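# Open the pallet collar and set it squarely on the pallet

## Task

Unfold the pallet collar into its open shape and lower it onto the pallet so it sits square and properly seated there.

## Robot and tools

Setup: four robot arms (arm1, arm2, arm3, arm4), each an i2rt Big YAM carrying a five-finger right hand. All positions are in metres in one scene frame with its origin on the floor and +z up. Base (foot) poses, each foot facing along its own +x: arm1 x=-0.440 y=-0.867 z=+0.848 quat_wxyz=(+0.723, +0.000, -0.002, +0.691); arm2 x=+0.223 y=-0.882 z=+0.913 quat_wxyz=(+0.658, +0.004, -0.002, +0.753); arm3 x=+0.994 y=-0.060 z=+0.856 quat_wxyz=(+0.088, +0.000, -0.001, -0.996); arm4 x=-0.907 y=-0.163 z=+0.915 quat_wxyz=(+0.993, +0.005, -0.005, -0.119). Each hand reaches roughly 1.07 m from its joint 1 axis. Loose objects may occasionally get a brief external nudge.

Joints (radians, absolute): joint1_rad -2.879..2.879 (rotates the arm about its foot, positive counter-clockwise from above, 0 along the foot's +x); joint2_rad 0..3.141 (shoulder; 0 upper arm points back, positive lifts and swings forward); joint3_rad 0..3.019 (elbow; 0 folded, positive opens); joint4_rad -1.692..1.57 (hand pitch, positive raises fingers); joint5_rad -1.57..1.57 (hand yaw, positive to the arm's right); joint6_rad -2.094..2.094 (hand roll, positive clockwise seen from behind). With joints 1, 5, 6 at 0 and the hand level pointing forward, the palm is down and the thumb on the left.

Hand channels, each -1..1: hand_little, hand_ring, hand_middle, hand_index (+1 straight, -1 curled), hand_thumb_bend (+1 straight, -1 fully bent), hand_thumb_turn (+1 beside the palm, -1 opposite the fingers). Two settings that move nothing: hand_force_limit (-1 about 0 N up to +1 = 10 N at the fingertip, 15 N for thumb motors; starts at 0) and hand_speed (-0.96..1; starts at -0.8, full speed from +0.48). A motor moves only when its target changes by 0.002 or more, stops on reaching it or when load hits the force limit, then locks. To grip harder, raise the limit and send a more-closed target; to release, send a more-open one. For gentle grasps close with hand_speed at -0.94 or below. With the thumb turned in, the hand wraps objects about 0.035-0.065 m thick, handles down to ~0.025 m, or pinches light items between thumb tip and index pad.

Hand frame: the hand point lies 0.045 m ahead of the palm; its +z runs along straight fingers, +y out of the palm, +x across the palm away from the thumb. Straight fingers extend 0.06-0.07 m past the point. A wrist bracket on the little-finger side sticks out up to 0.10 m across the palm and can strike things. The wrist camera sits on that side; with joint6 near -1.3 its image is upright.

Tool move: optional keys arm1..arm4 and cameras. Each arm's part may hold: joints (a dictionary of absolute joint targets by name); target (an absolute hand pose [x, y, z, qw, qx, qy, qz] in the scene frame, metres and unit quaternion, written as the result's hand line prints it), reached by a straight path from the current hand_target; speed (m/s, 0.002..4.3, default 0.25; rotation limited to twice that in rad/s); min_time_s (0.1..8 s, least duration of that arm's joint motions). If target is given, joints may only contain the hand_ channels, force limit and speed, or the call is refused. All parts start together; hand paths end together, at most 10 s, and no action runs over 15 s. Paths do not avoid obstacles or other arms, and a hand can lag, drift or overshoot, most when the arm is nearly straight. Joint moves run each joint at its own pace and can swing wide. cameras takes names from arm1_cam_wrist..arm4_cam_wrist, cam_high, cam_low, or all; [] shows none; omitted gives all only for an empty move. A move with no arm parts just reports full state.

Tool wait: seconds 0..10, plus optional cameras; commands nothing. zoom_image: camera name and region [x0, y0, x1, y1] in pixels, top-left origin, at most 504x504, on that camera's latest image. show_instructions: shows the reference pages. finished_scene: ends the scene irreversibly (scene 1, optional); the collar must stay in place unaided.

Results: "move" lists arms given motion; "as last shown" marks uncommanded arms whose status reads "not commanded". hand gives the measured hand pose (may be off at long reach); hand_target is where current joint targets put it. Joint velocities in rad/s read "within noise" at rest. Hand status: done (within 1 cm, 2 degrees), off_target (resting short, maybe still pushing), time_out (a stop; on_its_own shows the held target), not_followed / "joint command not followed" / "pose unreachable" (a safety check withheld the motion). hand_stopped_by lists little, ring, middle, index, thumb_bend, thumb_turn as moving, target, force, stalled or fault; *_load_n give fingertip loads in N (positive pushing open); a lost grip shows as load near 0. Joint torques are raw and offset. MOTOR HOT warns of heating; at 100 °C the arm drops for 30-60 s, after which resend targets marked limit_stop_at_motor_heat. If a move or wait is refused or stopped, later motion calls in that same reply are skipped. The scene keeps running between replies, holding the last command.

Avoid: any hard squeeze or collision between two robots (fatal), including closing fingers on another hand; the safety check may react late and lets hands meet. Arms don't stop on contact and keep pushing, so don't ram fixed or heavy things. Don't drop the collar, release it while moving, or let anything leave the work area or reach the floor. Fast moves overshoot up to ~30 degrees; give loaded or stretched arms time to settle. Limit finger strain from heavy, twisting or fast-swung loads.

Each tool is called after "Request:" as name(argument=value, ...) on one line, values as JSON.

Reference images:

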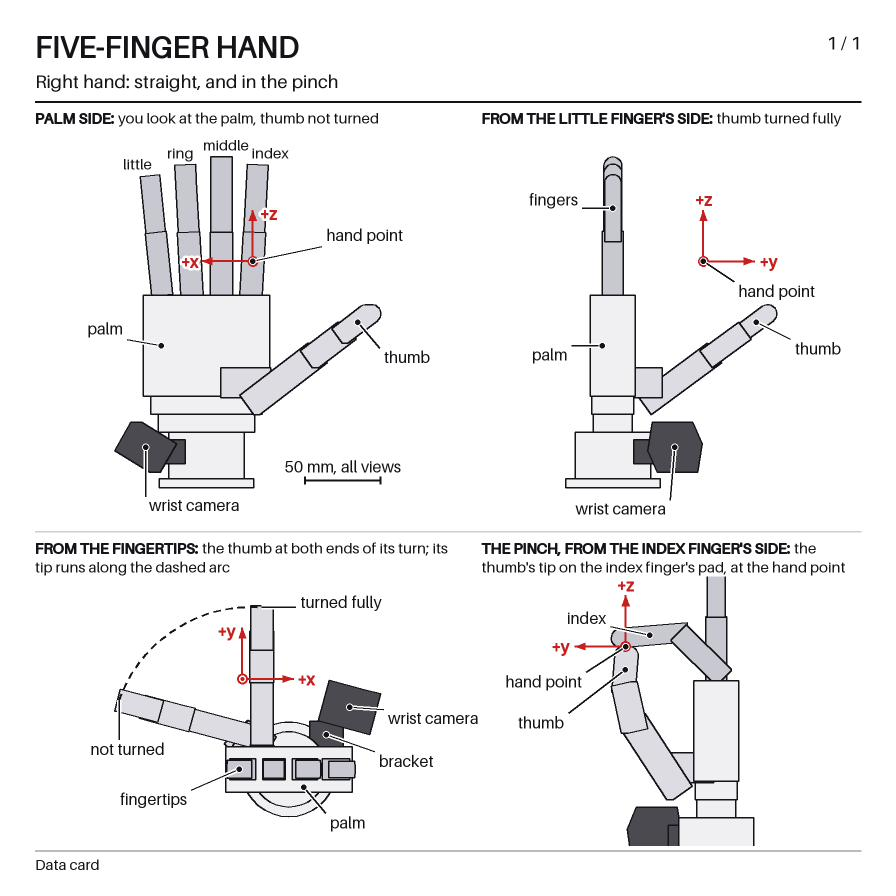

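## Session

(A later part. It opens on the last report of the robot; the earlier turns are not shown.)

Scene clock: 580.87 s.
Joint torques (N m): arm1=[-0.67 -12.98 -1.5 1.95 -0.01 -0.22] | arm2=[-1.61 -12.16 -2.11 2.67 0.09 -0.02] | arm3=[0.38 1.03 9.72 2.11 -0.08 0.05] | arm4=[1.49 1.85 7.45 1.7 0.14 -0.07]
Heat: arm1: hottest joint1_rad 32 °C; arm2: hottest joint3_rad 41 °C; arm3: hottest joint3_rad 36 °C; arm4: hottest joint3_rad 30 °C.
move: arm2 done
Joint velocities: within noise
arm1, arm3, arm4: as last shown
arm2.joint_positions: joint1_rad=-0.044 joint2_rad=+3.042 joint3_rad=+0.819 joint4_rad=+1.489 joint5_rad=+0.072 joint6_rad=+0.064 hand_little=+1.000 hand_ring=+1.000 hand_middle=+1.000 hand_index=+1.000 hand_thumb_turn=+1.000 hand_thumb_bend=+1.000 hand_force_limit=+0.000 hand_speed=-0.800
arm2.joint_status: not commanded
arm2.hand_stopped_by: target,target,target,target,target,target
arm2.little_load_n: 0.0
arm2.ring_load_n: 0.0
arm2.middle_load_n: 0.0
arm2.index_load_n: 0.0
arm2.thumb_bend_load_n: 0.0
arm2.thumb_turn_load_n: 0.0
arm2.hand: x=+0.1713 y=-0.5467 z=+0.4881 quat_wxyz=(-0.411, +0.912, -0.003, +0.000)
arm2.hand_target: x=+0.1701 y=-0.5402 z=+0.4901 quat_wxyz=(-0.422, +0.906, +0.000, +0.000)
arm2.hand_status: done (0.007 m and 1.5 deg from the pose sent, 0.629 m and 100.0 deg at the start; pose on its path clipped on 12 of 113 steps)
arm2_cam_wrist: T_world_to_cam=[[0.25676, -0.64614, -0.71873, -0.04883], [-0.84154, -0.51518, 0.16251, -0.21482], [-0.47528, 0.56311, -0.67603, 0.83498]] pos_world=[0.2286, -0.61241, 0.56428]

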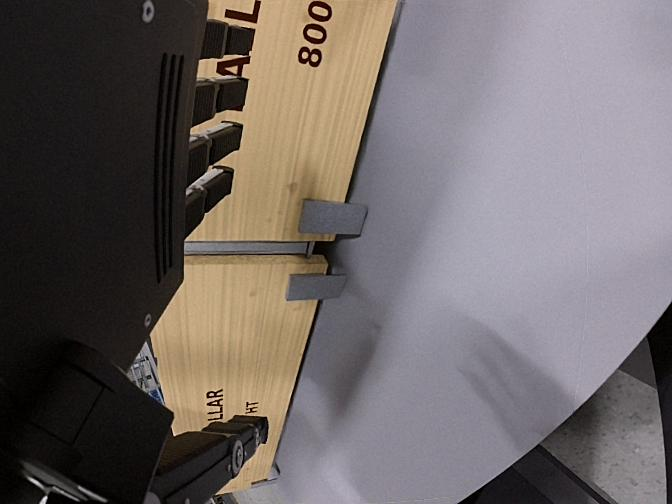

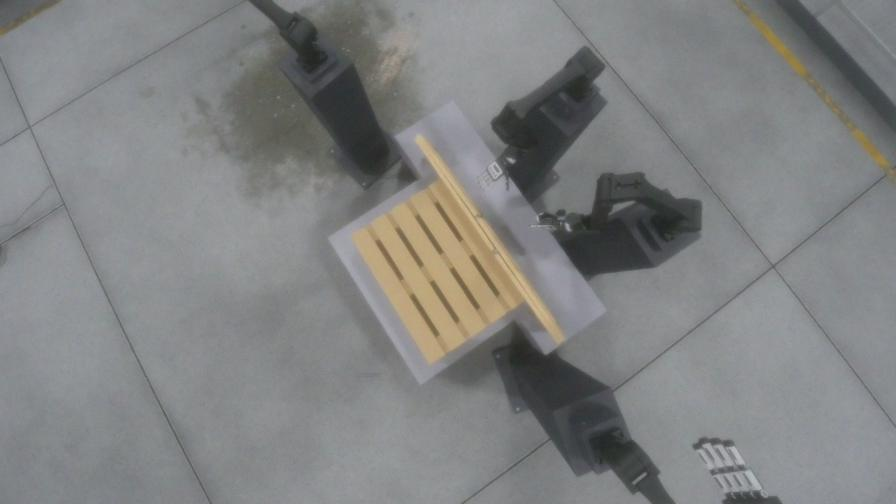

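Request:
move(arm1={"joints": {"hand_little": 1, "hand_ring": 1, "hand_middle": 1, "hand_speed": 0.0}}, cameras=["arm1_cam_wrist"])

Request:
zoom_image(camera="arm1_cam_wrist", region=[200, 0, 560, 260])

Scene clock: 607.07 s.
Joint torques (N m): arm1=[-0.44 -13.16 -1.44 1.92 -0.05 -0.21] | arm2=[-1.55 -12.1 -2.21 2.71 0.05 -0.02] | arm3=[0.97 0.91 9.69 2.1 -0.02 0.02] | arm4=[1.67 1.85 7.5 1.73 0.15 -0.06]
Heat: arm1: hottest joint2_rad 32 °C; arm2: hottest joint3_rad 37 °C; arm3: hottest joint3_rad 36 °C; arm4: hottest joint3_rad 30 °C.
move: arm1 done
Joint velocities: within noise
arm1.joint_positions: joint1_rad=-0.654 joint2_rad=+2.618 joint3_rad=+0.638 joint4_rad=+1.269 joint5_rad=+0.066 joint6_rad=-1.505 hand_little=+1.000 hand_ring=+1.000 hand_middle=+1.000 hand_index=+1.000 hand_thumb_turn=-0.734 hand_thumb_bend=-0.322 hand_force_limit=+0.000 hand_speed=+0.000
arm1.joint_status: all done
arm1.hand_stopped_by: target,target,target,target,force,force
arm1.little_load_n: 0.5
arm1.ring_load_n: 0.0
arm1.middle_load_n: 0.0
arm1.index_load_n: 0.0
arm1.thumb_bend_load_n: 0.0
arm1.thumb_turn_load_n: 0.0
arm1.hand: x=-0.1213 y=-0.5993 z=+0.5611 quat_wxyz=(-0.162, +0.840, +0.343, +0.387)
arm1.hand_target: x=-0.1199 y=-0.5998 z=+0.5601 quat_wxyz=(-0.162, +0.837, +0.347, +0.391)
arm1.hand_status: not commanded
arm2, arm3, arm4: as last shown
arm1_cam_wrist: T_world_to_cam=[[0.828, -0.53702, 0.16132, -0.30666], [-0.48103, -0.82813, -0.28778, -0.39307], [0.28813, 0.16068, -0.94401, 0.77905]] pos_world=[-0.15963, -0.61537, 0.67179]

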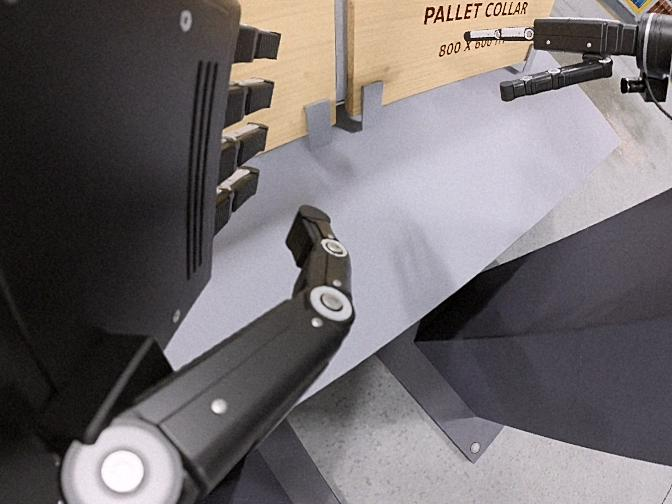

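Scaled by 1.400 from the camera's image (finer frame: 960x720).

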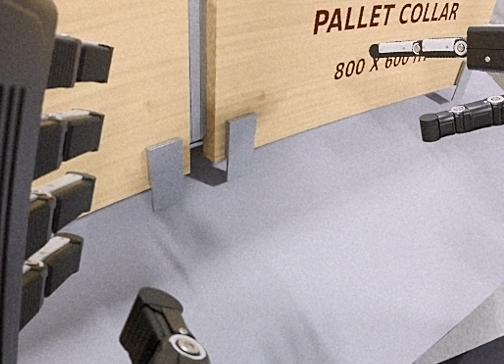

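Request:
zoom_image(camera="arm1_cam_wrist", region=[280, 50, 400, 170])

Scaled by 4.200 from the camera's image (finer frame: 960x720).

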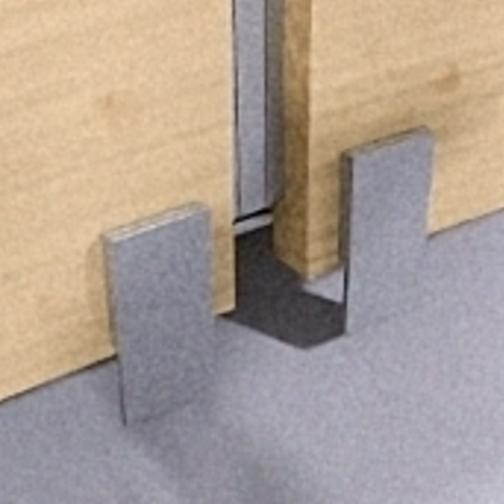

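Request:
move(arm2={"target": [0.24, -0.57, 0.50, 0.4226, -0.9063, 0, 0], "speed": 0.2}, arm1={"target": [0.02, -0.535, 0.445, 0.1617, -0.8375, -0.3468, -0.3905], "speed": 0.2, "joints": {"hand_little": -1, "hand_ring": -1, "hand_middle": -1}}, cameras=["arm1_cam_wrist", "arm2_cam_wrist"])

Scene clock: 707.73 s.
Joint torques (N m): arm1=[-1.08 -17.03 1.46 1.26 -0.12 -0.2] | arm2=[-3.6 -10.7 -5.5 2.78 -0.3 -0.07] | arm3=[0.67 1.26 9.78 1.98 -0.09 0.08] | arm4=[1.67 1.79 7.43 1.72 0.15 -0.08]
Heat: arm1: hottest joint2_rad 32 °C; arm2: hottest joint3_rad 32 °C; arm3: hottest joint3_rad 37 °C; arm4: hottest joint3_rad 30 °C.
move: arm1 off_target; arm2 off_target
Joint velocities: within noise
arm1.joint_positions: joint1_rad=-0.803 joint2_rad=+2.842 joint3_rad=+1.196 joint4_rad=+0.949 joint5_rad=-0.048 joint6_rad=-1.602 hand_little=-1.000 hand_ring=-1.000 hand_middle=-0.274 hand_index=+1.000 hand_thumb_turn=-0.734 hand_thumb_bend=-0.322 hand_force_limit=+0.000 hand_speed=+0.000
arm1.joint_status: hand_middle off_target (ended at -0.274, target -1.000); the others done
arm1.hand_stopped_by: target,target,force,target,force,force
arm1.little_load_n: 0.0
arm1.ring_load_n: 0.0
arm1.middle_load_n: 10.5
arm1.index_load_n: 0.0
arm1.thumb_bend_load_n: 0.0
arm1.thumb_turn_load_n: 0.0
arm1.hand: x=+0.0188 y=-0.5323 z=+0.4500 quat_wxyz=(-0.165, +0.838, +0.343, +0.392)
arm1.hand_target: x=+0.0199 y=-0.5351 z=+0.4450 quat_wxyz=(-0.162, +0.837, +0.347, +0.390)
arm1.hand_status: done (0.006 m and 0.6 deg from the pose sent, 0.194 m and 0.7 deg at the start)
arm2.joint_positions: joint1_rad=-0.346 joint2_rad=+3.046 joint3_rad=+0.801 joint4_rad=+1.552 joint5_rad=-0.171 joint6_rad=-0.142 hand_little=+1.000 hand_ring=+1.000 hand_middle=+1.000 hand_index=+1.000 hand_thumb_turn=+1.000 hand_thumb_bend=+1.000 hand_force_limit=+0.000 hand_speed=-0.800
arm2.joint_status: not commanded
arm2.hand_stopped_by: target,target,target,target,target,target
arm2.little_load_n: 0.0
arm2.ring_load_n: 0.0
arm2.middle_load_n: -0.5
arm2.index_load_n: 0.0
arm2.thumb_bend_load_n: 0.0
arm2.thumb_turn_load_n: 0.0
arm2.hand: x=+0.2373 y=-0.5474 z=+0.4993 quat_wxyz=(-0.434, +0.901, +0.004, -0.003)
arm2.hand_target: x=+0.2393 y=-0.5693 z=+0.5000 quat_wxyz=(-0.421, +0.907, +0.000, -0.001)
arm2.hand_status: off_target (0.023 m and 1.6 deg from the pose sent, 0.074 m and 1.5 deg at the start; a joint's target at an end of its range on 35 of 56 steps)
arm3, arm4: as last shown
arm3.index_load_n: 0.5
arm1_cam_wrist: T_world_to_cam=[[0.82714, -0.5376, 0.16378, -0.37009], [-0.47737, -0.82588, -0.30006, -0.29549], [0.29658, 0.17, -0.93976, 0.62584]] pos_world=[-0.02055, -0.5494, 0.56008]
arm2_cam_wrist: T_world_to_cam=[[0.26721, -0.60434, -0.75058, -0.02177], [-0.83339, -0.53598, 0.13487, -0.16088], [-0.48381, 0.58949, -0.64687, 0.87615]] pos_world=[0.29563, -0.61586, 0.57211]

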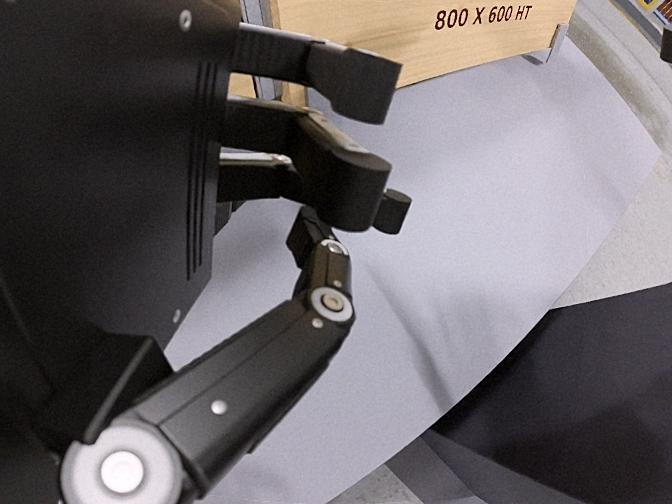

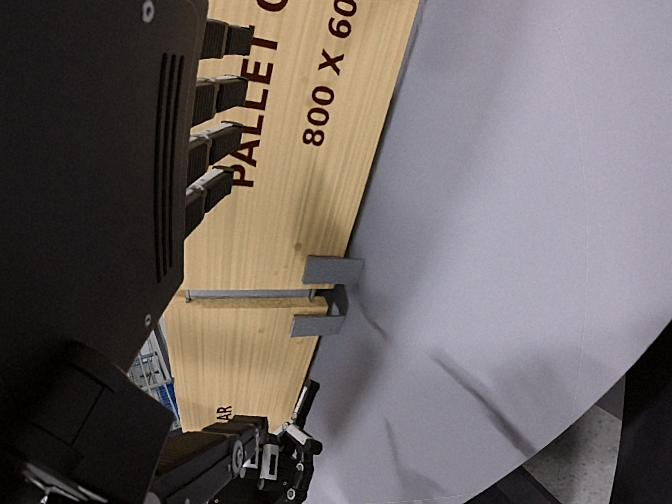

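Request:
move(arm1={"joints": {"hand_thumb_bend": 1}})

Request:
move(arm1={"target": [0.056, -0.504, 0.403, 0.1617, -0.8375, -0.3468, -0.3905], "speed": 0.1, "joints": {"hand_middle": -0.99}}, cameras=["arm1_cam_wrist", "arm2_cam_wrist"])

Request:
zoom_image(camera="arm2_cam_wrist", region=[240, 230, 400, 390])

Scene clock: 718.47 s.
Joint torques (N m): arm1=[-0.79 -17.08 1.55 1.16 -0.09 -0.18] | arm2=[-3.43 -10.64 -5.53 2.62 -0.29 -0.11] | arm3=[0.03 0.5 9.84 1.96 -0.06 0.02] | arm4=[1.79 1.79 7.47 1.74 0.15 -0.08]
Heat: arm1: hottest joint2_rad 32 °C; arm2: hottest joint3_rad 32 °C; arm3: hottest joint3_rad 37 °C; arm4: hottest joint3_rad 30 °C.
move: arm1 off_target
Joint velocities: within noise
arm1.joint_positions: joint1_rad=-0.803 joint2_rad=+2.842 joint3_rad=+1.196 joint4_rad=+0.949 joint5_rad=-0.048 joint6_rad=-1.602 hand_little=-1.000 hand_ring=-1.000 hand_middle=-0.274 hand_index=+1.000 hand_thumb_turn=-0.734 hand_thumb_bend=-0.158 hand_force_limit=+0.000 hand_speed=+0.000
arm1.joint_status: hand_thumb_bend off_target (ended at -0.158, target +1.000)
arm1.hand_stopped_by: target,target,force,target,stalled,force
arm1.little_load_n: 0.0
arm1.ring_load_n: 0.0
arm1.middle_load_n: 10.5
arm1.index_load_n: 0.0
arm1.thumb_bend_load_n: -22.5
arm1.thumb_turn_load_n: -2.0
arm1.hand: x=+0.0188 y=-0.5323 z=+0.4500 quat_wxyz=(-0.165, +0.838, +0.343, +0.392)
arm1.hand_target: x=+0.0199 y=-0.5351 z=+0.4450 quat_wxyz=(-0.162, +0.837, +0.347, +0.390)
arm1.hand_status: not commanded
arm2, arm3, arm4: as last shown
arm2.joint_positions: joint1_rad=-0.346 joint2_rad=+3.046 joint3_rad=+0.801 joint4_rad=+1.552 joint5_rad=-0.171 joint6_rad=-0.143 hand_little=+1.000 hand_ring=+1.000 hand_middle=+1.000 hand_index=+1.000 hand_thumb_turn=+1.000 hand_thumb_bend=+1.000 hand_force_limit=+0.000 hand_speed=-0.800
arm2.middle_load_n: 0.0
arm3.index_load_n: 0.0
pictures: none

Scene clock: 719.77 s.
Joint torques (N m): arm1=[-1.03 -18.26 2.82 1.17 -0.08 -0.21] | arm2=[-3.96 -10.58 -5.46 2.71 -0.3 -0.11] | arm3=[0.67 0.73 9.66 2.02 -0.02 0.02] | arm4=[1.49 2.02 7.45 1.73 0.16 -0.08]
Heat: arm1: hottest joint2_rad 32 °C; arm2: hottest joint3_rad 32 °C; arm3: hottest joint3_rad 37 °C; arm4: hottest joint3_rad 30 °C.
move: arm1 off_target
Joint velocities: within noise
arm1.joint_positions: joint1_rad=-0.803 joint2_rad=+2.949 joint3_rad=+1.417 joint4_rad=+0.831 joint5_rad=-0.049 joint6_rad=-1.602 hand_little=-1.000 hand_ring=-1.000 hand_middle=-0.274 hand_index=+1.000 hand_thumb_turn=-0.734 hand_thumb_bend=-0.158 hand_force_limit=+0.000 hand_speed=+0.000
arm1.joint_status: hand_middle off_target (ended at -0.274, target -0.990)
arm1.hand_stopped_by: target,target,force,target,stalled,force
arm1.little_load_n: 0.0
arm1.ring_load_n: 0.0
arm1.middle_load_n: 10.5
arm1.index_load_n: 0.0
arm1.thumb_bend_load_n: -22.5
arm1.thumb_turn_load_n: -2.0
arm1.hand: x=+0.0527 y=-0.5021 z=+0.4072 quat_wxyz=(-0.164, +0.838, +0.343, +0.390)
arm1.hand_target: x=+0.0559 y=-0.5041 z=+0.4030 quat_wxyz=(-0.162, +0.837, +0.347, +0.390)
arm1.hand_status: done (0.006 m and 0.5 deg from the pose sent, 0.066 m and 0.6 deg at the start)
arm2: as last shown
arm3.joint_positions: joint1_rad=+0.284 joint2_rad=+0.630 joint3_rad=+1.456 joint4_rad=-1.168 joint5_rad=-0.016 joint6_rad=-1.324 hand_little=+1.000 hand_ring=+1.000 hand_middle=+1.000 hand_index=+1.000 hand_thumb_turn=+1.000 hand_thumb_bend=+1.000 hand_force_limit=+0.000 hand_speed=-0.800
arm3.joint_status: not commanded
arm3.hand_stopped_by: target,target,target,target,target,target
arm3.little_load_n: 0.0
arm3.ring_load_n: 0.0
arm3.middle_load_n: 0.0
arm3.index_load_n: 0.0
arm3.thumb_bend_load_n: 0.0
arm3.thumb_turn_load_n: 0.0
arm3.hand: x=+0.7462 y=-0.1282 z=+1.4136 quat_wxyz=(+0.539, +0.092, -0.811, +0.207)
arm3.hand_target: x=+0.7482 y=-0.1272 z=+1.4259 quat_wxyz=(+0.549, +0.091, -0.803, +0.211)
arm3.hand_status: not commanded
arm4.joint_positions: joint1_rad=+0.253 joint2_rad=+0.608 joint3_rad=+1.449 joint4_rad=-1.460 joint5_rad=+0.276 joint6_rad=-1.174 hand_little=+1.000 hand_ring=+1.000 hand_middle=+1.000 hand_index=+1.000 hand_thumb_turn=+1.000 hand_thumb_bend=+1.000 hand_force_limit=+0.000 hand_speed=-0.800
arm4.joint_status: not commanded
arm4.hand_stopped_by: target,target,target,target,target,target
arm4.little_load_n: 0.0
arm4.ring_load_n: 0.0
arm4.middle_load_n: 0.0
arm4.index_load_n: 0.0
arm4.thumb_bend_load_n: 0.0
arm4.thumb_turn_load_n: 0.0
arm4.hand: x=-0.7341 y=-0.2604 z=+1.4161 quat_wxyz=(+0.022, +0.850, -0.232, +0.472)
arm4.hand_target: x=-0.7354 y=-0.2605 z=+1.4225 quat_wxyz=(+0.020, +0.846, -0.232, +0.480)
arm4.hand_status: not commanded
arm1_cam_wrist: T_world_to_cam=[[0.82817, -0.53643, 0.16242, -0.37384], [-0.47773, -0.82715, -0.29596, -0.26956], [0.29311, 0.16751, -0.94129, 0.57001]] pos_world=[0.01375, -0.51899, 0.51749]
arm2_cam_wrist: T_world_to_cam=[[0.26795, -0.60419, -0.75044, -0.02198], [-0.83321, -0.53639, 0.13436, -0.16089], [-0.4837, 0.58927, -0.64714, 0.87614]] pos_world=[0.29563, -0.61586, 0.57211]

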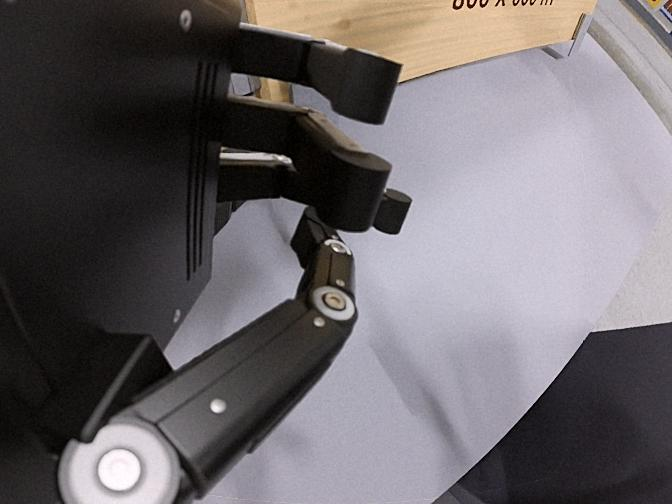

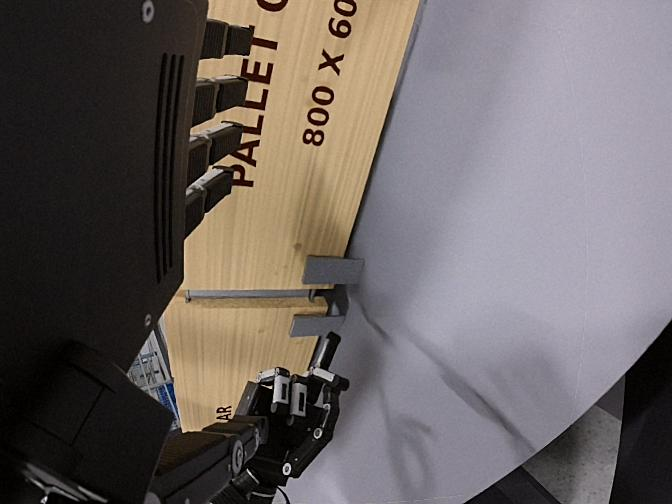

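Scaled by 3.150 from the camera's image (finer frame: 960x720).

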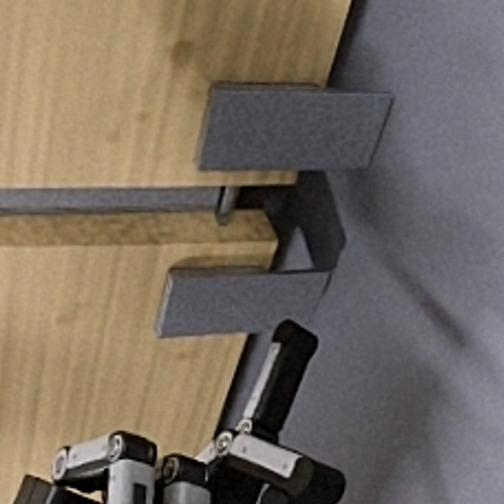

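Request:
move(arm1={"target": [0.074, -0.492, 0.383, 0.1617, -0.8375, -0.3468, -0.3905], "speed": 0.06}, cameras=["arm2_cam_wrist"])

Request:
zoom_image(camera="arm2_cam_wrist", region=[240, 230, 400, 390])

Scene clock: 734.13 s.
Joint torques (N m): arm1=[-0.85 -19.02 3.25 1.21 -0.11 -0.22] | arm2=[-3.9 -10.75 -5.5 2.66 -0.29 -0.09] | arm3=[1.2 1.32 9.73 2.28 0.01 -0.04] | arm4=[1.55 2.02 7.46 1.78 0.14 -0.07]
Heat: arm1: hottest joint2_rad 32 °C; arm2: hottest joint3_rad 32 °C; arm3: hottest joint3_rad 37 °C; arm4: hottest joint3_rad 31 °C.
move: arm1 done
Joint velocities: within noise
arm1.joint_positions: joint1_rad=-0.806 joint2_rad=+3.006 joint3_rad=+1.528 joint4_rad=+0.774 joint5_rad=-0.053 joint6_rad=-1.605 hand_little=-1.000 hand_ring=-1.000 hand_middle=-0.274 hand_index=+1.000 hand_thumb_turn=-0.734 hand_thumb_bend=-0.158 hand_force_limit=+0.000 hand_speed=+0.000
arm1.joint_status: not commanded
arm1.hand_stopped_by: target,target,force,target,stalled,force
arm1.little_load_n: 0.0
arm1.ring_load_n: 0.0
arm1.middle_load_n: 10.5
arm1.index_load_n: 0.0
arm1.thumb_bend_load_n: -22.5
arm1.thumb_turn_load_n: -2.0
arm1.hand: x=+0.0691 y=-0.4901 z=+0.3866 quat_wxyz=(-0.164, +0.839, +0.344, +0.389)
arm1.hand_target: x=+0.0738 y=-0.4922 z=+0.3831 quat_wxyz=(-0.162, +0.837, +0.347, +0.390)
arm1.hand_status: done (0.006 m and 0.5 deg from the pose sent, 0.034 m and 0.5 deg at the start)
arm2, arm3, arm4: as last shown
arm2_cam_wrist: T_world_to_cam=[[0.26795, -0.60419, -0.75044, -0.02198], [-0.83321, -0.53639, 0.13436, -0.16089], [-0.4837, 0.58927, -0.64714, 0.87614]] pos_world=[0.29563, -0.61586, 0.57211]

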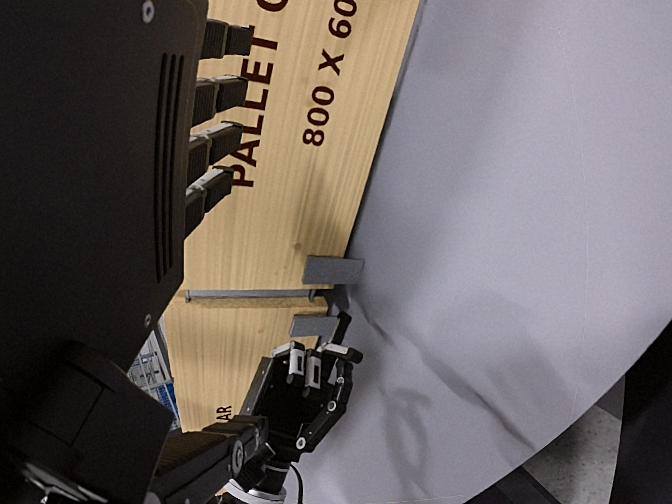

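Scaled by 3.150 from the camera's image (finer frame: 960x720).

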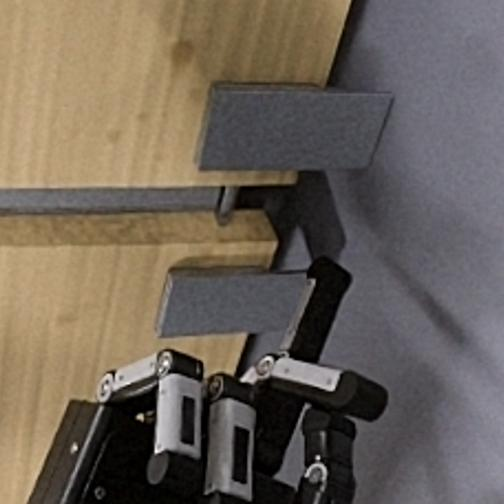

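Request:
move(arm1={"target": [0.086, -0.470, 0.373, 0.1617, -0.8375, -0.3468, -0.3905], "speed": 0.06}, cameras=["arm2_cam_wrist"])

Request:
zoom_image(camera="arm2_cam_wrist", region=[280, 230, 400, 350])

Scene clock: 803.73 s.
Joint torques (N m): arm1=[0.26 -19.55 4.11 1.28 0.15 -0.08] | arm2=[-3.55 -10.58 -5.48 2.76 -0.29 -0.11] | arm3=[0.97 0.97 9.8 2.06 -0.02 -0.01] | arm4=[1.79 1.85 7.49 1.76 0.14 -0.08]
Heat: arm1: hottest joint2_rad 34 °C; arm2: hottest joint3_rad 33 °C; arm3: hottest joint3_rad 37 °C; arm4: hottest joint3_rad 31 °C.
move: arm1 done
Joint velocities: within noise
arm1.joint_positions: joint1_rad=-0.806 joint2_rad=+3.040 joint3_rad=+1.624 joint4_rad=+0.710 joint5_rad=-0.048 joint6_rad=-1.605 hand_little=-1.000 hand_ring=-1.000 hand_middle=-0.274 hand_index=+1.000 hand_thumb_turn=-0.734 hand_thumb_bend=-0.158 hand_force_limit=+0.000 hand_speed=+0.000
arm1.joint_status: not commanded
arm1.hand_stopped_by: target,target,force,target,stalled,force
arm1.little_load_n: 0.0
arm1.ring_load_n: 0.0
arm1.middle_load_n: 10.5
arm1.index_load_n: 0.0
arm1.thumb_bend_load_n: -22.5
arm1.thumb_turn_load_n: -2.0
arm1.hand: x=+0.0863 y=-0.4762 z=+0.3762 quat_wxyz=(-0.162, +0.840, +0.343, +0.389)
arm1.hand_target: x=+0.0858 y=-0.4702 z=+0.3731 quat_wxyz=(-0.162, +0.837, +0.347, +0.390)
arm1.hand_status: done (0.007 m and 0.5 deg from the pose sent, 0.029 m and 0.5 deg at the start)
arm2, arm3, arm4: as last shown
arm2_cam_wrist: T_world_to_cam=[[0.26795, -0.60419, -0.75044, -0.02198], [-0.83321, -0.53639, 0.13436, -0.16089], [-0.4837, 0.58927, -0.64714, 0.87614]] pos_world=[0.29563, -0.61586, 0.57211]

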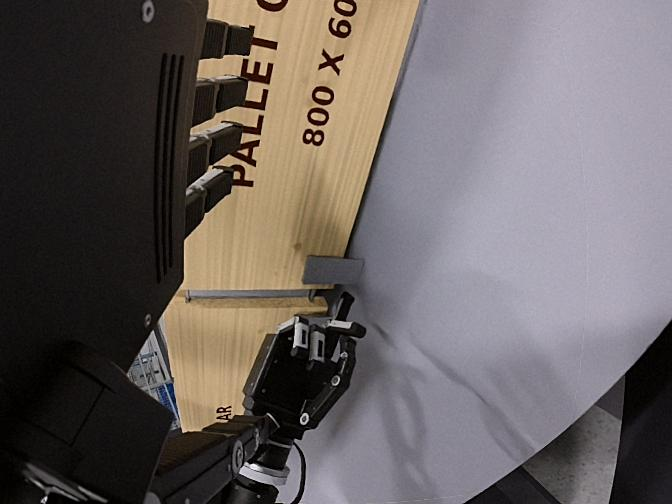

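Scaled by 4.200 from the camera's image (finer frame: 960x720).

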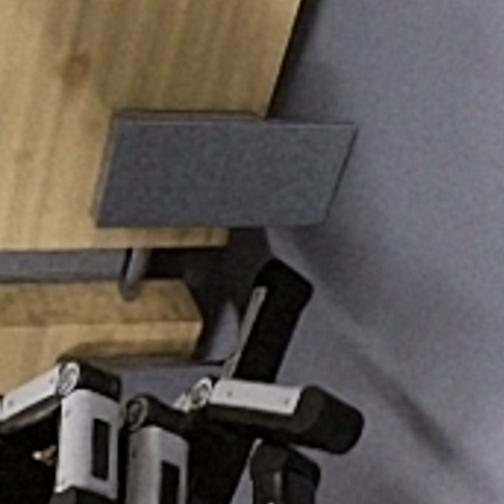

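Request:
move(arm1={"target": [0.094, -0.443, 0.364, 0.1617, -0.8375, -0.3468, -0.3905], "speed": 0.05}, cameras=["arm2_cam_wrist"])

Request:
zoom_image(camera="arm2_cam_wrist", region=[280, 230, 400, 350])

Scene clock: 814.47 s.
Joint torques (N m): arm1=[0.44 -20.42 4.82 1.17 0.22 0.11] | arm2=[-3.6 -10.58 -5.52 2.63 -0.29 -0.1] | arm3=[0.97 0.21 9.84 2.18 -0.01 0.04] | arm4=[1.55 2.02 7.42 1.74 0.12 -0.07]
Heat: arm1: hottest joint2_rad 33 °C; arm2: hottest joint3_rad 33 °C; arm3: hottest joint3_rad 37 °C; arm4: hottest joint3_rad 31 °C.
move: arm1 done
Joint velocities: within noise
arm1.joint_positions: joint1_rad=-0.778 joint2_rad=+3.077 joint3_rad=+1.727 joint4_rad=+0.642 joint5_rad=-0.027 joint6_rad=-1.602 hand_little=-1.000 hand_ring=-1.000 hand_middle=-0.274 hand_index=+1.000 hand_thumb_turn=-0.734 hand_thumb_bend=-0.158 hand_force_limit=+0.000 hand_speed=+0.000
arm1.joint_status: not commanded
arm1.hand_stopped_by: target,target,force,target,stalled,force
arm1.little_load_n: 0.0
arm1.ring_load_n: 0.0
arm1.middle_load_n: 10.5
arm1.index_load_n: 0.0
arm1.thumb_bend_load_n: -22.0
arm1.thumb_turn_load_n: -2.0
arm1.hand: x=+0.0935 y=-0.4492 z=+0.3669 quat_wxyz=(-0.159, +0.837, +0.350, +0.389)
arm1.hand_target: x=+0.0938 y=-0.4433 z=+0.3641 quat_wxyz=(-0.162, +0.837, +0.347, +0.390)
arm1.hand_status: done (0.007 m and 0.6 deg from the pose sent, 0.036 m and 0.5 deg at the start)
arm2, arm3, arm4: as last shown
arm2_cam_wrist: T_world_to_cam=[[0.26795, -0.60419, -0.75044, -0.02198], [-0.83321, -0.53639, 0.13436, -0.16089], [-0.4837, 0.58927, -0.64714, 0.87614]] pos_world=[0.29563, -0.61586, 0.57211]

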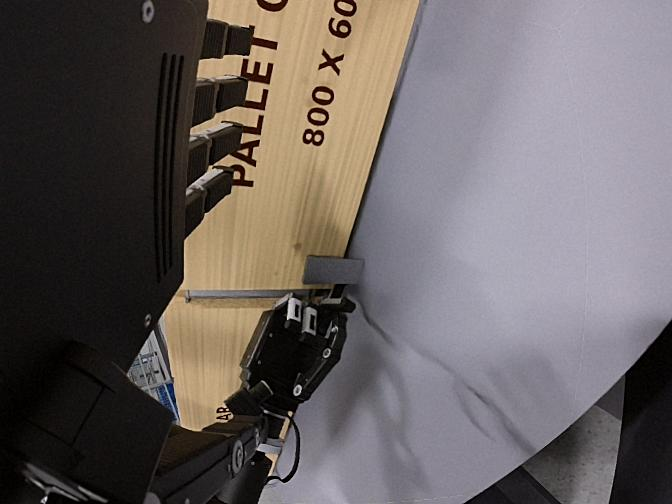

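Scaled by 4.200 from the camera's image (finer frame: 960x720).

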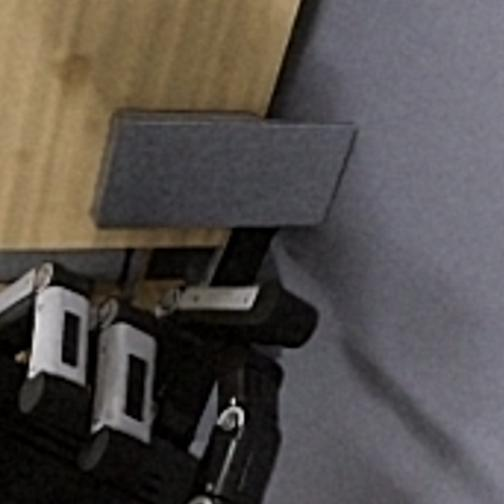

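Request:
move(arm1={"joints": {"hand_index": 0.3, "hand_speed": -0.7, "hand_force_limit": 0.2}}, cameras=["arm2_cam_wrist"])

Request:
zoom_image(camera="arm2_cam_wrist", region=[280, 230, 400, 350])

Scene clock: 819.17 s.
Joint torques (N m): arm1=[-1.44 -20.48 4.36 1.37 0.57 0] | arm2=[-3.6 -10.93 -5.46 2.73 -0.3 -0.11] | arm3=[-0.03 0.79 9.8 2.07 -0.04 0.06] | arm4=[1.55 1.9 7.46 1.85 0.14 -0.07]
Heat: arm1: hottest joint2_rad 33 °C; arm2: hottest joint3_rad 33 °C; arm3: hottest joint3_rad 37 °C; arm4: hottest joint3_rad 31 °C.
move: arm1 off_target
Joint velocities: within noise
arm1.joint_positions: joint1_rad=-0.760 joint2_rad=+3.081 joint3_rad=+1.734 joint4_rad=+0.640 joint5_rad=-0.037 joint6_rad=-1.596 hand_little=-1.000 hand_ring=-1.000 hand_middle=-0.274 hand_index=+0.424 hand_thumb_turn=-0.734 hand_thumb_bend=-0.158 hand_force_limit=+0.200 hand_speed=-0.700
arm1.joint_status: hand_index off_target (ended at +0.424, target +0.300); the others done
arm1.hand_stopped_by: target,target,force,force,stalled,force
arm1.little_load_n: 0.0
arm1.ring_load_n: 0.0
arm1.middle_load_n: 10.5
arm1.index_load_n: 9.0
arm1.thumb_bend_load_n: -22.0
arm1.thumb_turn_load_n: -2.0
arm1.hand: x=+0.0853 y=-0.4375 z=+0.3651 quat_wxyz=(-0.168, +0.834, +0.357, +0.385)
arm1.hand_target: x=+0.0939 y=-0.4432 z=+0.3641 quat_wxyz=(-0.162, +0.837, +0.347, +0.390)
arm1.hand_status: not commanded
arm2, arm3, arm4: as last shown
arm2_cam_wrist: T_world_to_cam=[[0.26795, -0.60419, -0.75044, -0.02198], [-0.83321, -0.53639, 0.13436, -0.16089], [-0.4837, 0.58927, -0.64714, 0.87614]] pos_world=[0.29563, -0.61586, 0.57211]

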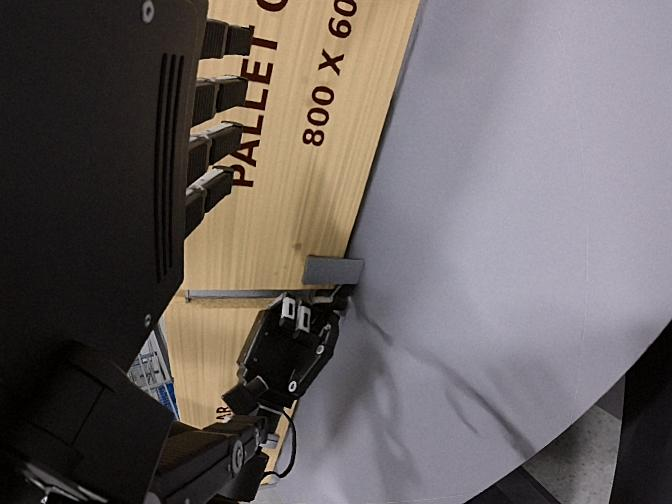

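Scaled by 4.200 from the camera's image (finer frame: 960x720).

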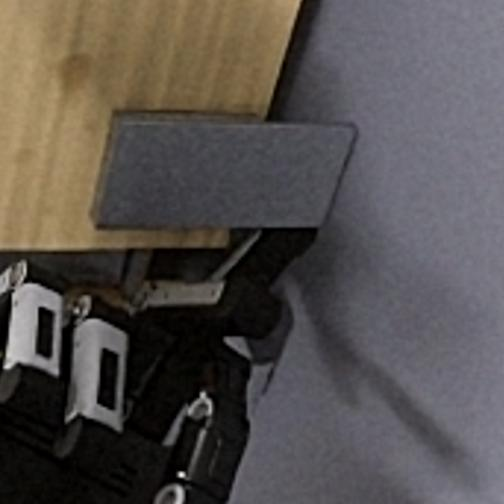

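Request:
move(arm1={"target": [0.092, -0.50, 0.366, 0.1617, -0.8375, -0.3468, -0.3905], "speed": 0.05}, cameras=["arm2_cam_wrist", "cam_high", "arm3_cam_wrist"])

Scene clock: 825.03 s.
Joint torques (N m): arm1=[-0.91 -21.66 1.92 1.99 -0.05 -0.19] | arm2=[-3.49 -10.75 -5.41 2.69 -0.3 -0.12] | arm3=[0.91 1.14 9.89 1.98 -0.07 -0.01] | arm4=[1.73 2.02 7.47 1.73 0.14 -0.07]
Heat: arm1: hottest joint2_rad 33 °C; arm2: hottest joint3_rad 33 °C; arm3: hottest joint3_rad 37 °C; arm4: hottest joint3_rad 31 °C.
move: arm1 off_target
Joint velocities: within noise
arm1.joint_positions: joint1_rad=-0.841 joint2_rad=+3.081 joint3_rad=+1.623 joint4_rad=+0.726 joint5_rad=-0.080 joint6_rad=-1.628 hand_little=-1.000 hand_ring=-1.000 hand_middle=-0.274 hand_index=+0.423 hand_thumb_turn=-0.734 hand_thumb_bend=-0.158 hand_force_limit=+0.200 hand_speed=-0.700
arm1.joint_status: not commanded
arm1.hand_stopped_by: target,target,force,force,stalled,force
arm1.little_load_n: 0.0
arm1.ring_load_n: 0.0
arm1.middle_load_n: 10.5
arm1.index_load_n: 0.0
arm1.thumb_bend_load_n: -22.5
arm1.thumb_turn_load_n: -2.0
arm1.hand: x=+0.0800 y=-0.5030 z=+0.3534 quat_wxyz=(-0.161, +0.844, +0.346, +0.377)
arm1.hand_target: x=+0.0920 y=-0.5001 z=+0.3658 quat_wxyz=(-0.162, +0.837, +0.347, +0.390)
arm1.hand_status: off_target (0.018 m and 1.7 deg from the pose sent, 0.063 m and 1.5 deg at the start)
arm2, arm3, arm4: as last shown
arm2.index_load_n: -0.5
arm2.thumb_turn_load_n: -0.5
arm4.index_load_n: 0.5
pictures: arm2_cam_wrist, arm3_cam_wrist, cam_high
arm2_cam_wrist: T_world_to_cam=[[0.26795, -0.60419, -0.75044, -0.02198], [-0.83321, -0.53639, 0.13436, -0.16089], [-0.4837, 0.58927, -0.64714, 0.87614]] pos_world=[0.29563, -0.61586, 0.57211]

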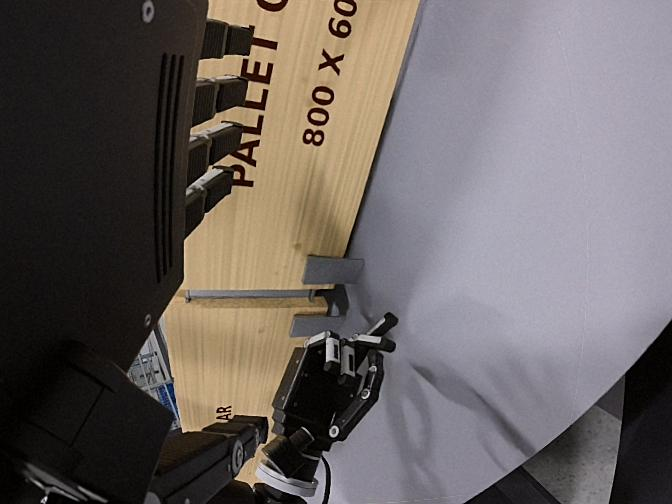

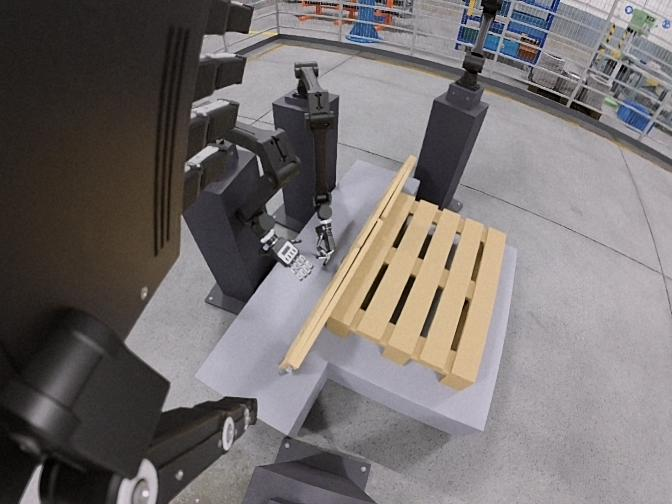

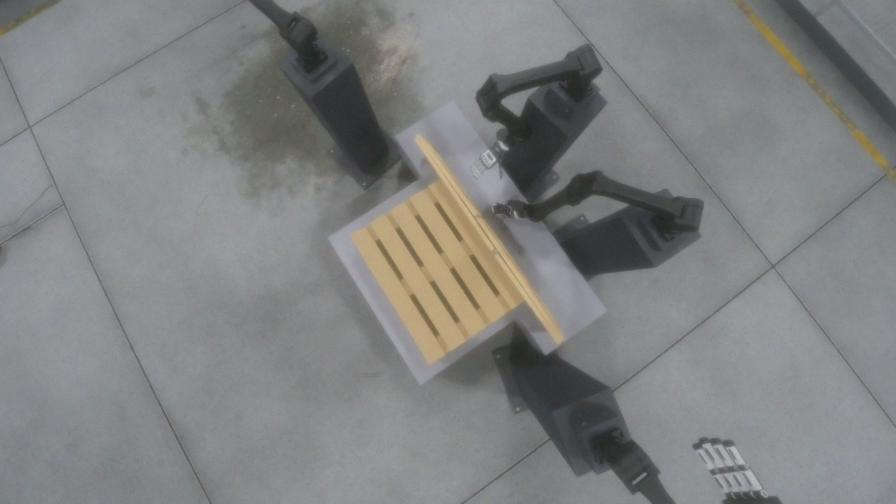

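Request:
move(arm1={"target": [0.023, -0.505, 0.420, 0.0914, -0.8850, -0.1961, -0.4127], "speed": 0.12, "joints": {"hand_index": 1}}, cameras=["arm2_cam_wrist", "arm1_cam_wrist"])

Request:
zoom_image(camera="arm2_cam_wrist", region=[260, 230, 420, 390])

Scene clock: 885.83 s.
Joint torques (N m): arm1=[-0.03 -22.24 1.32 1.13 0.35 0.07] | arm2=[-3.49 -10.87 -5.48 2.73 -0.3 -0.1] | arm3=[0.38 0.56 9.73 2.03 -0.03 -0.01] | arm4=[1.55 1.96 7.42 1.81 0.15 -0.09]
Heat: arm1: hottest joint2_rad 35 °C; arm2: hottest joint3_rad 33 °C; arm3: hottest joint3_rad 37 °C; arm4: hottest joint3_rad 31 °C.
move: arm1 off_target
Joint velocities: within noise
arm1.joint_positions: joint1_rad=-0.683 joint2_rad=+2.945 joint3_rad=+1.404 joint4_rad=+0.772 joint5_rad=+0.307 joint6_rad=-1.310 hand_little=-1.000 hand_ring=-1.000 hand_middle=-0.274 hand_index=+1.000 hand_thumb_turn=-0.734 hand_thumb_bend=-0.158 hand_force_limit=+0.200 hand_speed=-0.700
arm1.joint_status: all done
arm1.hand_stopped_by: target,target,force,target,stalled,force
arm1.little_load_n: 0.0
arm1.ring_load_n: 0.0
arm1.middle_load_n: 10.5
arm1.index_load_n: 0.0
arm1.thumb_bend_load_n: -22.0
arm1.thumb_turn_load_n: -2.0
arm1.hand: x=+0.0145 y=-0.5185 z=+0.4031 quat_wxyz=(-0.083, +0.888, +0.204, +0.403)
arm1.hand_target: x=+0.0230 y=-0.5050 z=+0.4197 quat_wxyz=(-0.092, +0.885, +0.196, +0.413)
arm1.hand_status: off_target (0.023 m and 1.7 deg from the pose sent, 0.088 m and 20.0 deg at the start)
arm2.joint_positions: joint1_rad=-0.346 joint2_rad=+3.046 joint3_rad=+0.801 joint4_rad=+1.552 joint5_rad=-0.171 joint6_rad=-0.143 hand_little=+1.000 hand_ring=+1.000 hand_middle=+1.000 hand_index=+1.000 hand_thumb_turn=+1.000 hand_thumb_bend=+1.000 hand_force_limit=+0.000 hand_speed=-0.800
arm2.joint_status: not commanded
arm2.hand_stopped_by: target,target,target,target,target,target
arm2.little_load_n: 0.0
arm2.ring_load_n: 0.0
arm2.middle_load_n: 0.0
arm2.index_load_n: 0.0
arm2.thumb_bend_load_n: 0.0
arm2.thumb_turn_load_n: 0.0
arm2.hand: x=+0.2373 y=-0.5474 z=+0.4993 quat_wxyz=(-0.434, +0.901, +0.004, -0.003)
arm2.hand_target: x=+0.2393 y=-0.5693 z=+0.5000 quat_wxyz=(-0.421, +0.907, +0.000, -0.001)
arm2.hand_status: not commanded
arm3, arm4: as last shown
arm4.index_load_n: 0.0
pictures: arm1_cam_wrist, arm2_cam_wrist
arm1_cam_wrist: T_world_to_cam=[[0.60603, -0.77468, 0.18058, -0.47798], [-0.72815, -0.63166, -0.26611, -0.20958], [0.32021, 0.02978, -0.94688, 0.51056]] pos_world=[-0.02642, -0.51787, 0.51398]
arm2_cam_wrist: T_world_to_cam=[[0.26795, -0.60419, -0.75044, -0.02198], [-0.83321, -0.53639, 0.13436, -0.16089], [-0.4837, 0.58927, -0.64714, 0.87614]] pos_world=[0.29563, -0.61586, 0.57211]

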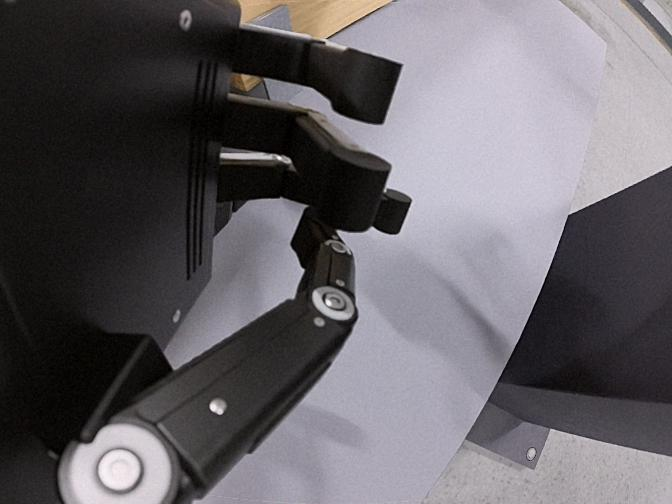

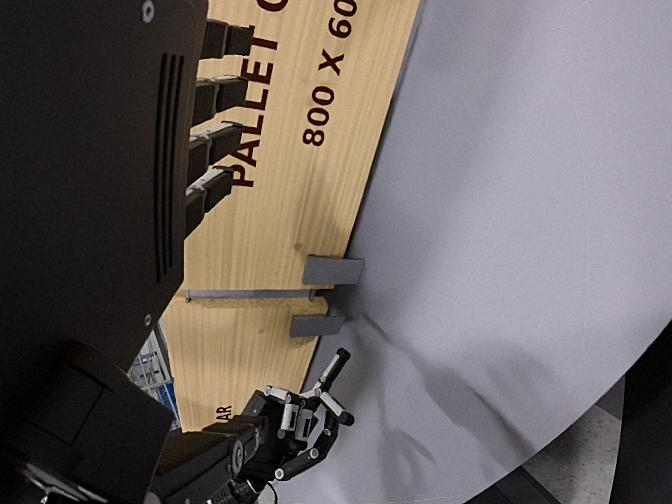

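Scaled by 3.150 from the camera's image (finer frame: 960x720).

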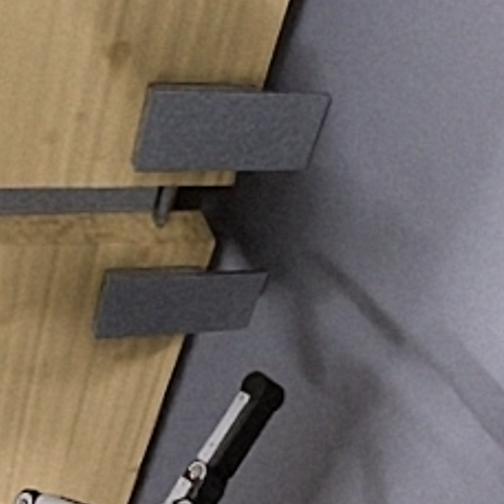

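Request:
move(arm1={"target": [0.055, -0.472, 0.395, 0.0914, -0.8850, -0.1961, -0.4127], "speed": 0.1}, cameras=["arm2_cam_wrist"])

Request:
zoom_image(camera="arm2_cam_wrist", region=[260, 230, 420, 390])

Scene clock: 891.57 s.
Joint torques (N m): arm1=[-0.03 -20.19 4.01 1.1 0.27 0.04] | arm2=[-3.78 -10.75 -5.44 2.7 -0.3 -0.11] | arm3=[0.85 1.44 9.66 2.25 -0.05 0.03] | arm4=[1.49 1.73 7.42 1.77 0.14 -0.07]
Heat: arm1: hottest joint2_rad 35 °C; arm2: hottest joint3_rad 33 °C; arm3: hottest joint3_rad 37 °C; arm4: hottest joint3_rad 31 °C.
move: arm1 done
Joint velocities: within noise
arm1.joint_positions: joint1_rad=-0.683 joint2_rad=+2.985 joint3_rad=+1.580 joint4_rad=+0.652 joint5_rad=+0.307 joint6_rad=-1.309 hand_little=-1.000 hand_ring=-1.000 hand_middle=-0.274 hand_index=+1.000 hand_thumb_turn=-0.734 hand_thumb_bend=-0.158 hand_force_limit=+0.200 hand_speed=-0.700
arm1.joint_status: not commanded
arm1.hand_stopped_by: target,target,force,target,stalled,force
arm1.little_load_n: 0.0
arm1.ring_load_n: 0.0
arm1.middle_load_n: 10.5
arm1.index_load_n: 0.0
arm1.thumb_bend_load_n: -22.5
arm1.thumb_turn_load_n: -2.0
arm1.hand: x=+0.0512 y=-0.4773 z=+0.3955 quat_wxyz=(-0.087, +0.886, +0.201, +0.409)
arm1.hand_target: x=+0.0548 y=-0.4721 z=+0.3951 quat_wxyz=(-0.092, +0.885, +0.196, +0.413)
arm1.hand_status: done (0.007 m and 0.8 deg from the pose sent, 0.062 m and 1.8 deg at the start)
arm2, arm3, arm4: as last shown
arm2_cam_wrist: T_world_to_cam=[[0.26795, -0.60419, -0.75044, -0.02198], [-0.83321, -0.53639, 0.13436, -0.16089], [-0.4837, 0.58927, -0.64714, 0.87614]] pos_world=[0.29563, -0.61586, 0.57211]

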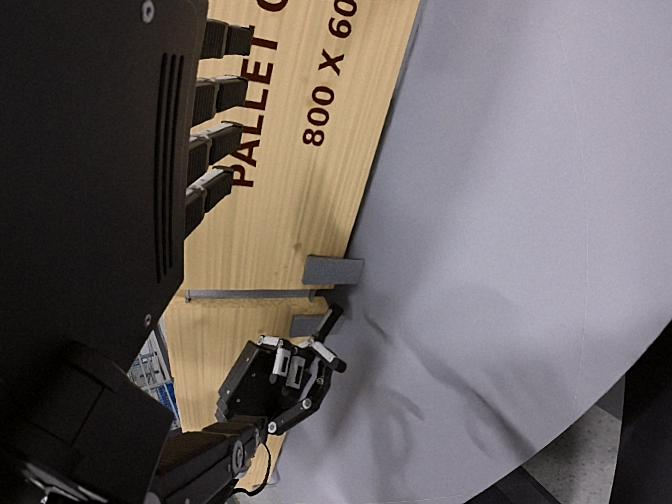

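Scaled by 3.150 from the camera's image (finer frame: 960x720).

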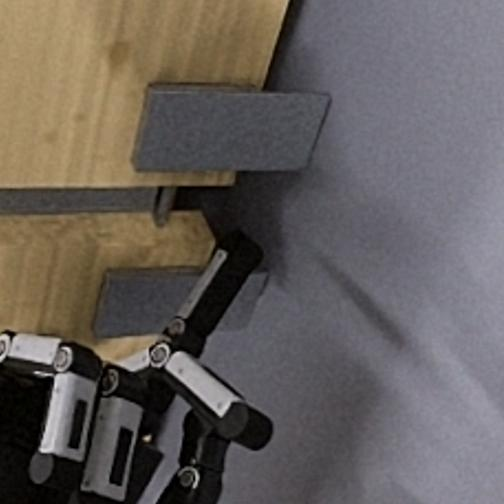

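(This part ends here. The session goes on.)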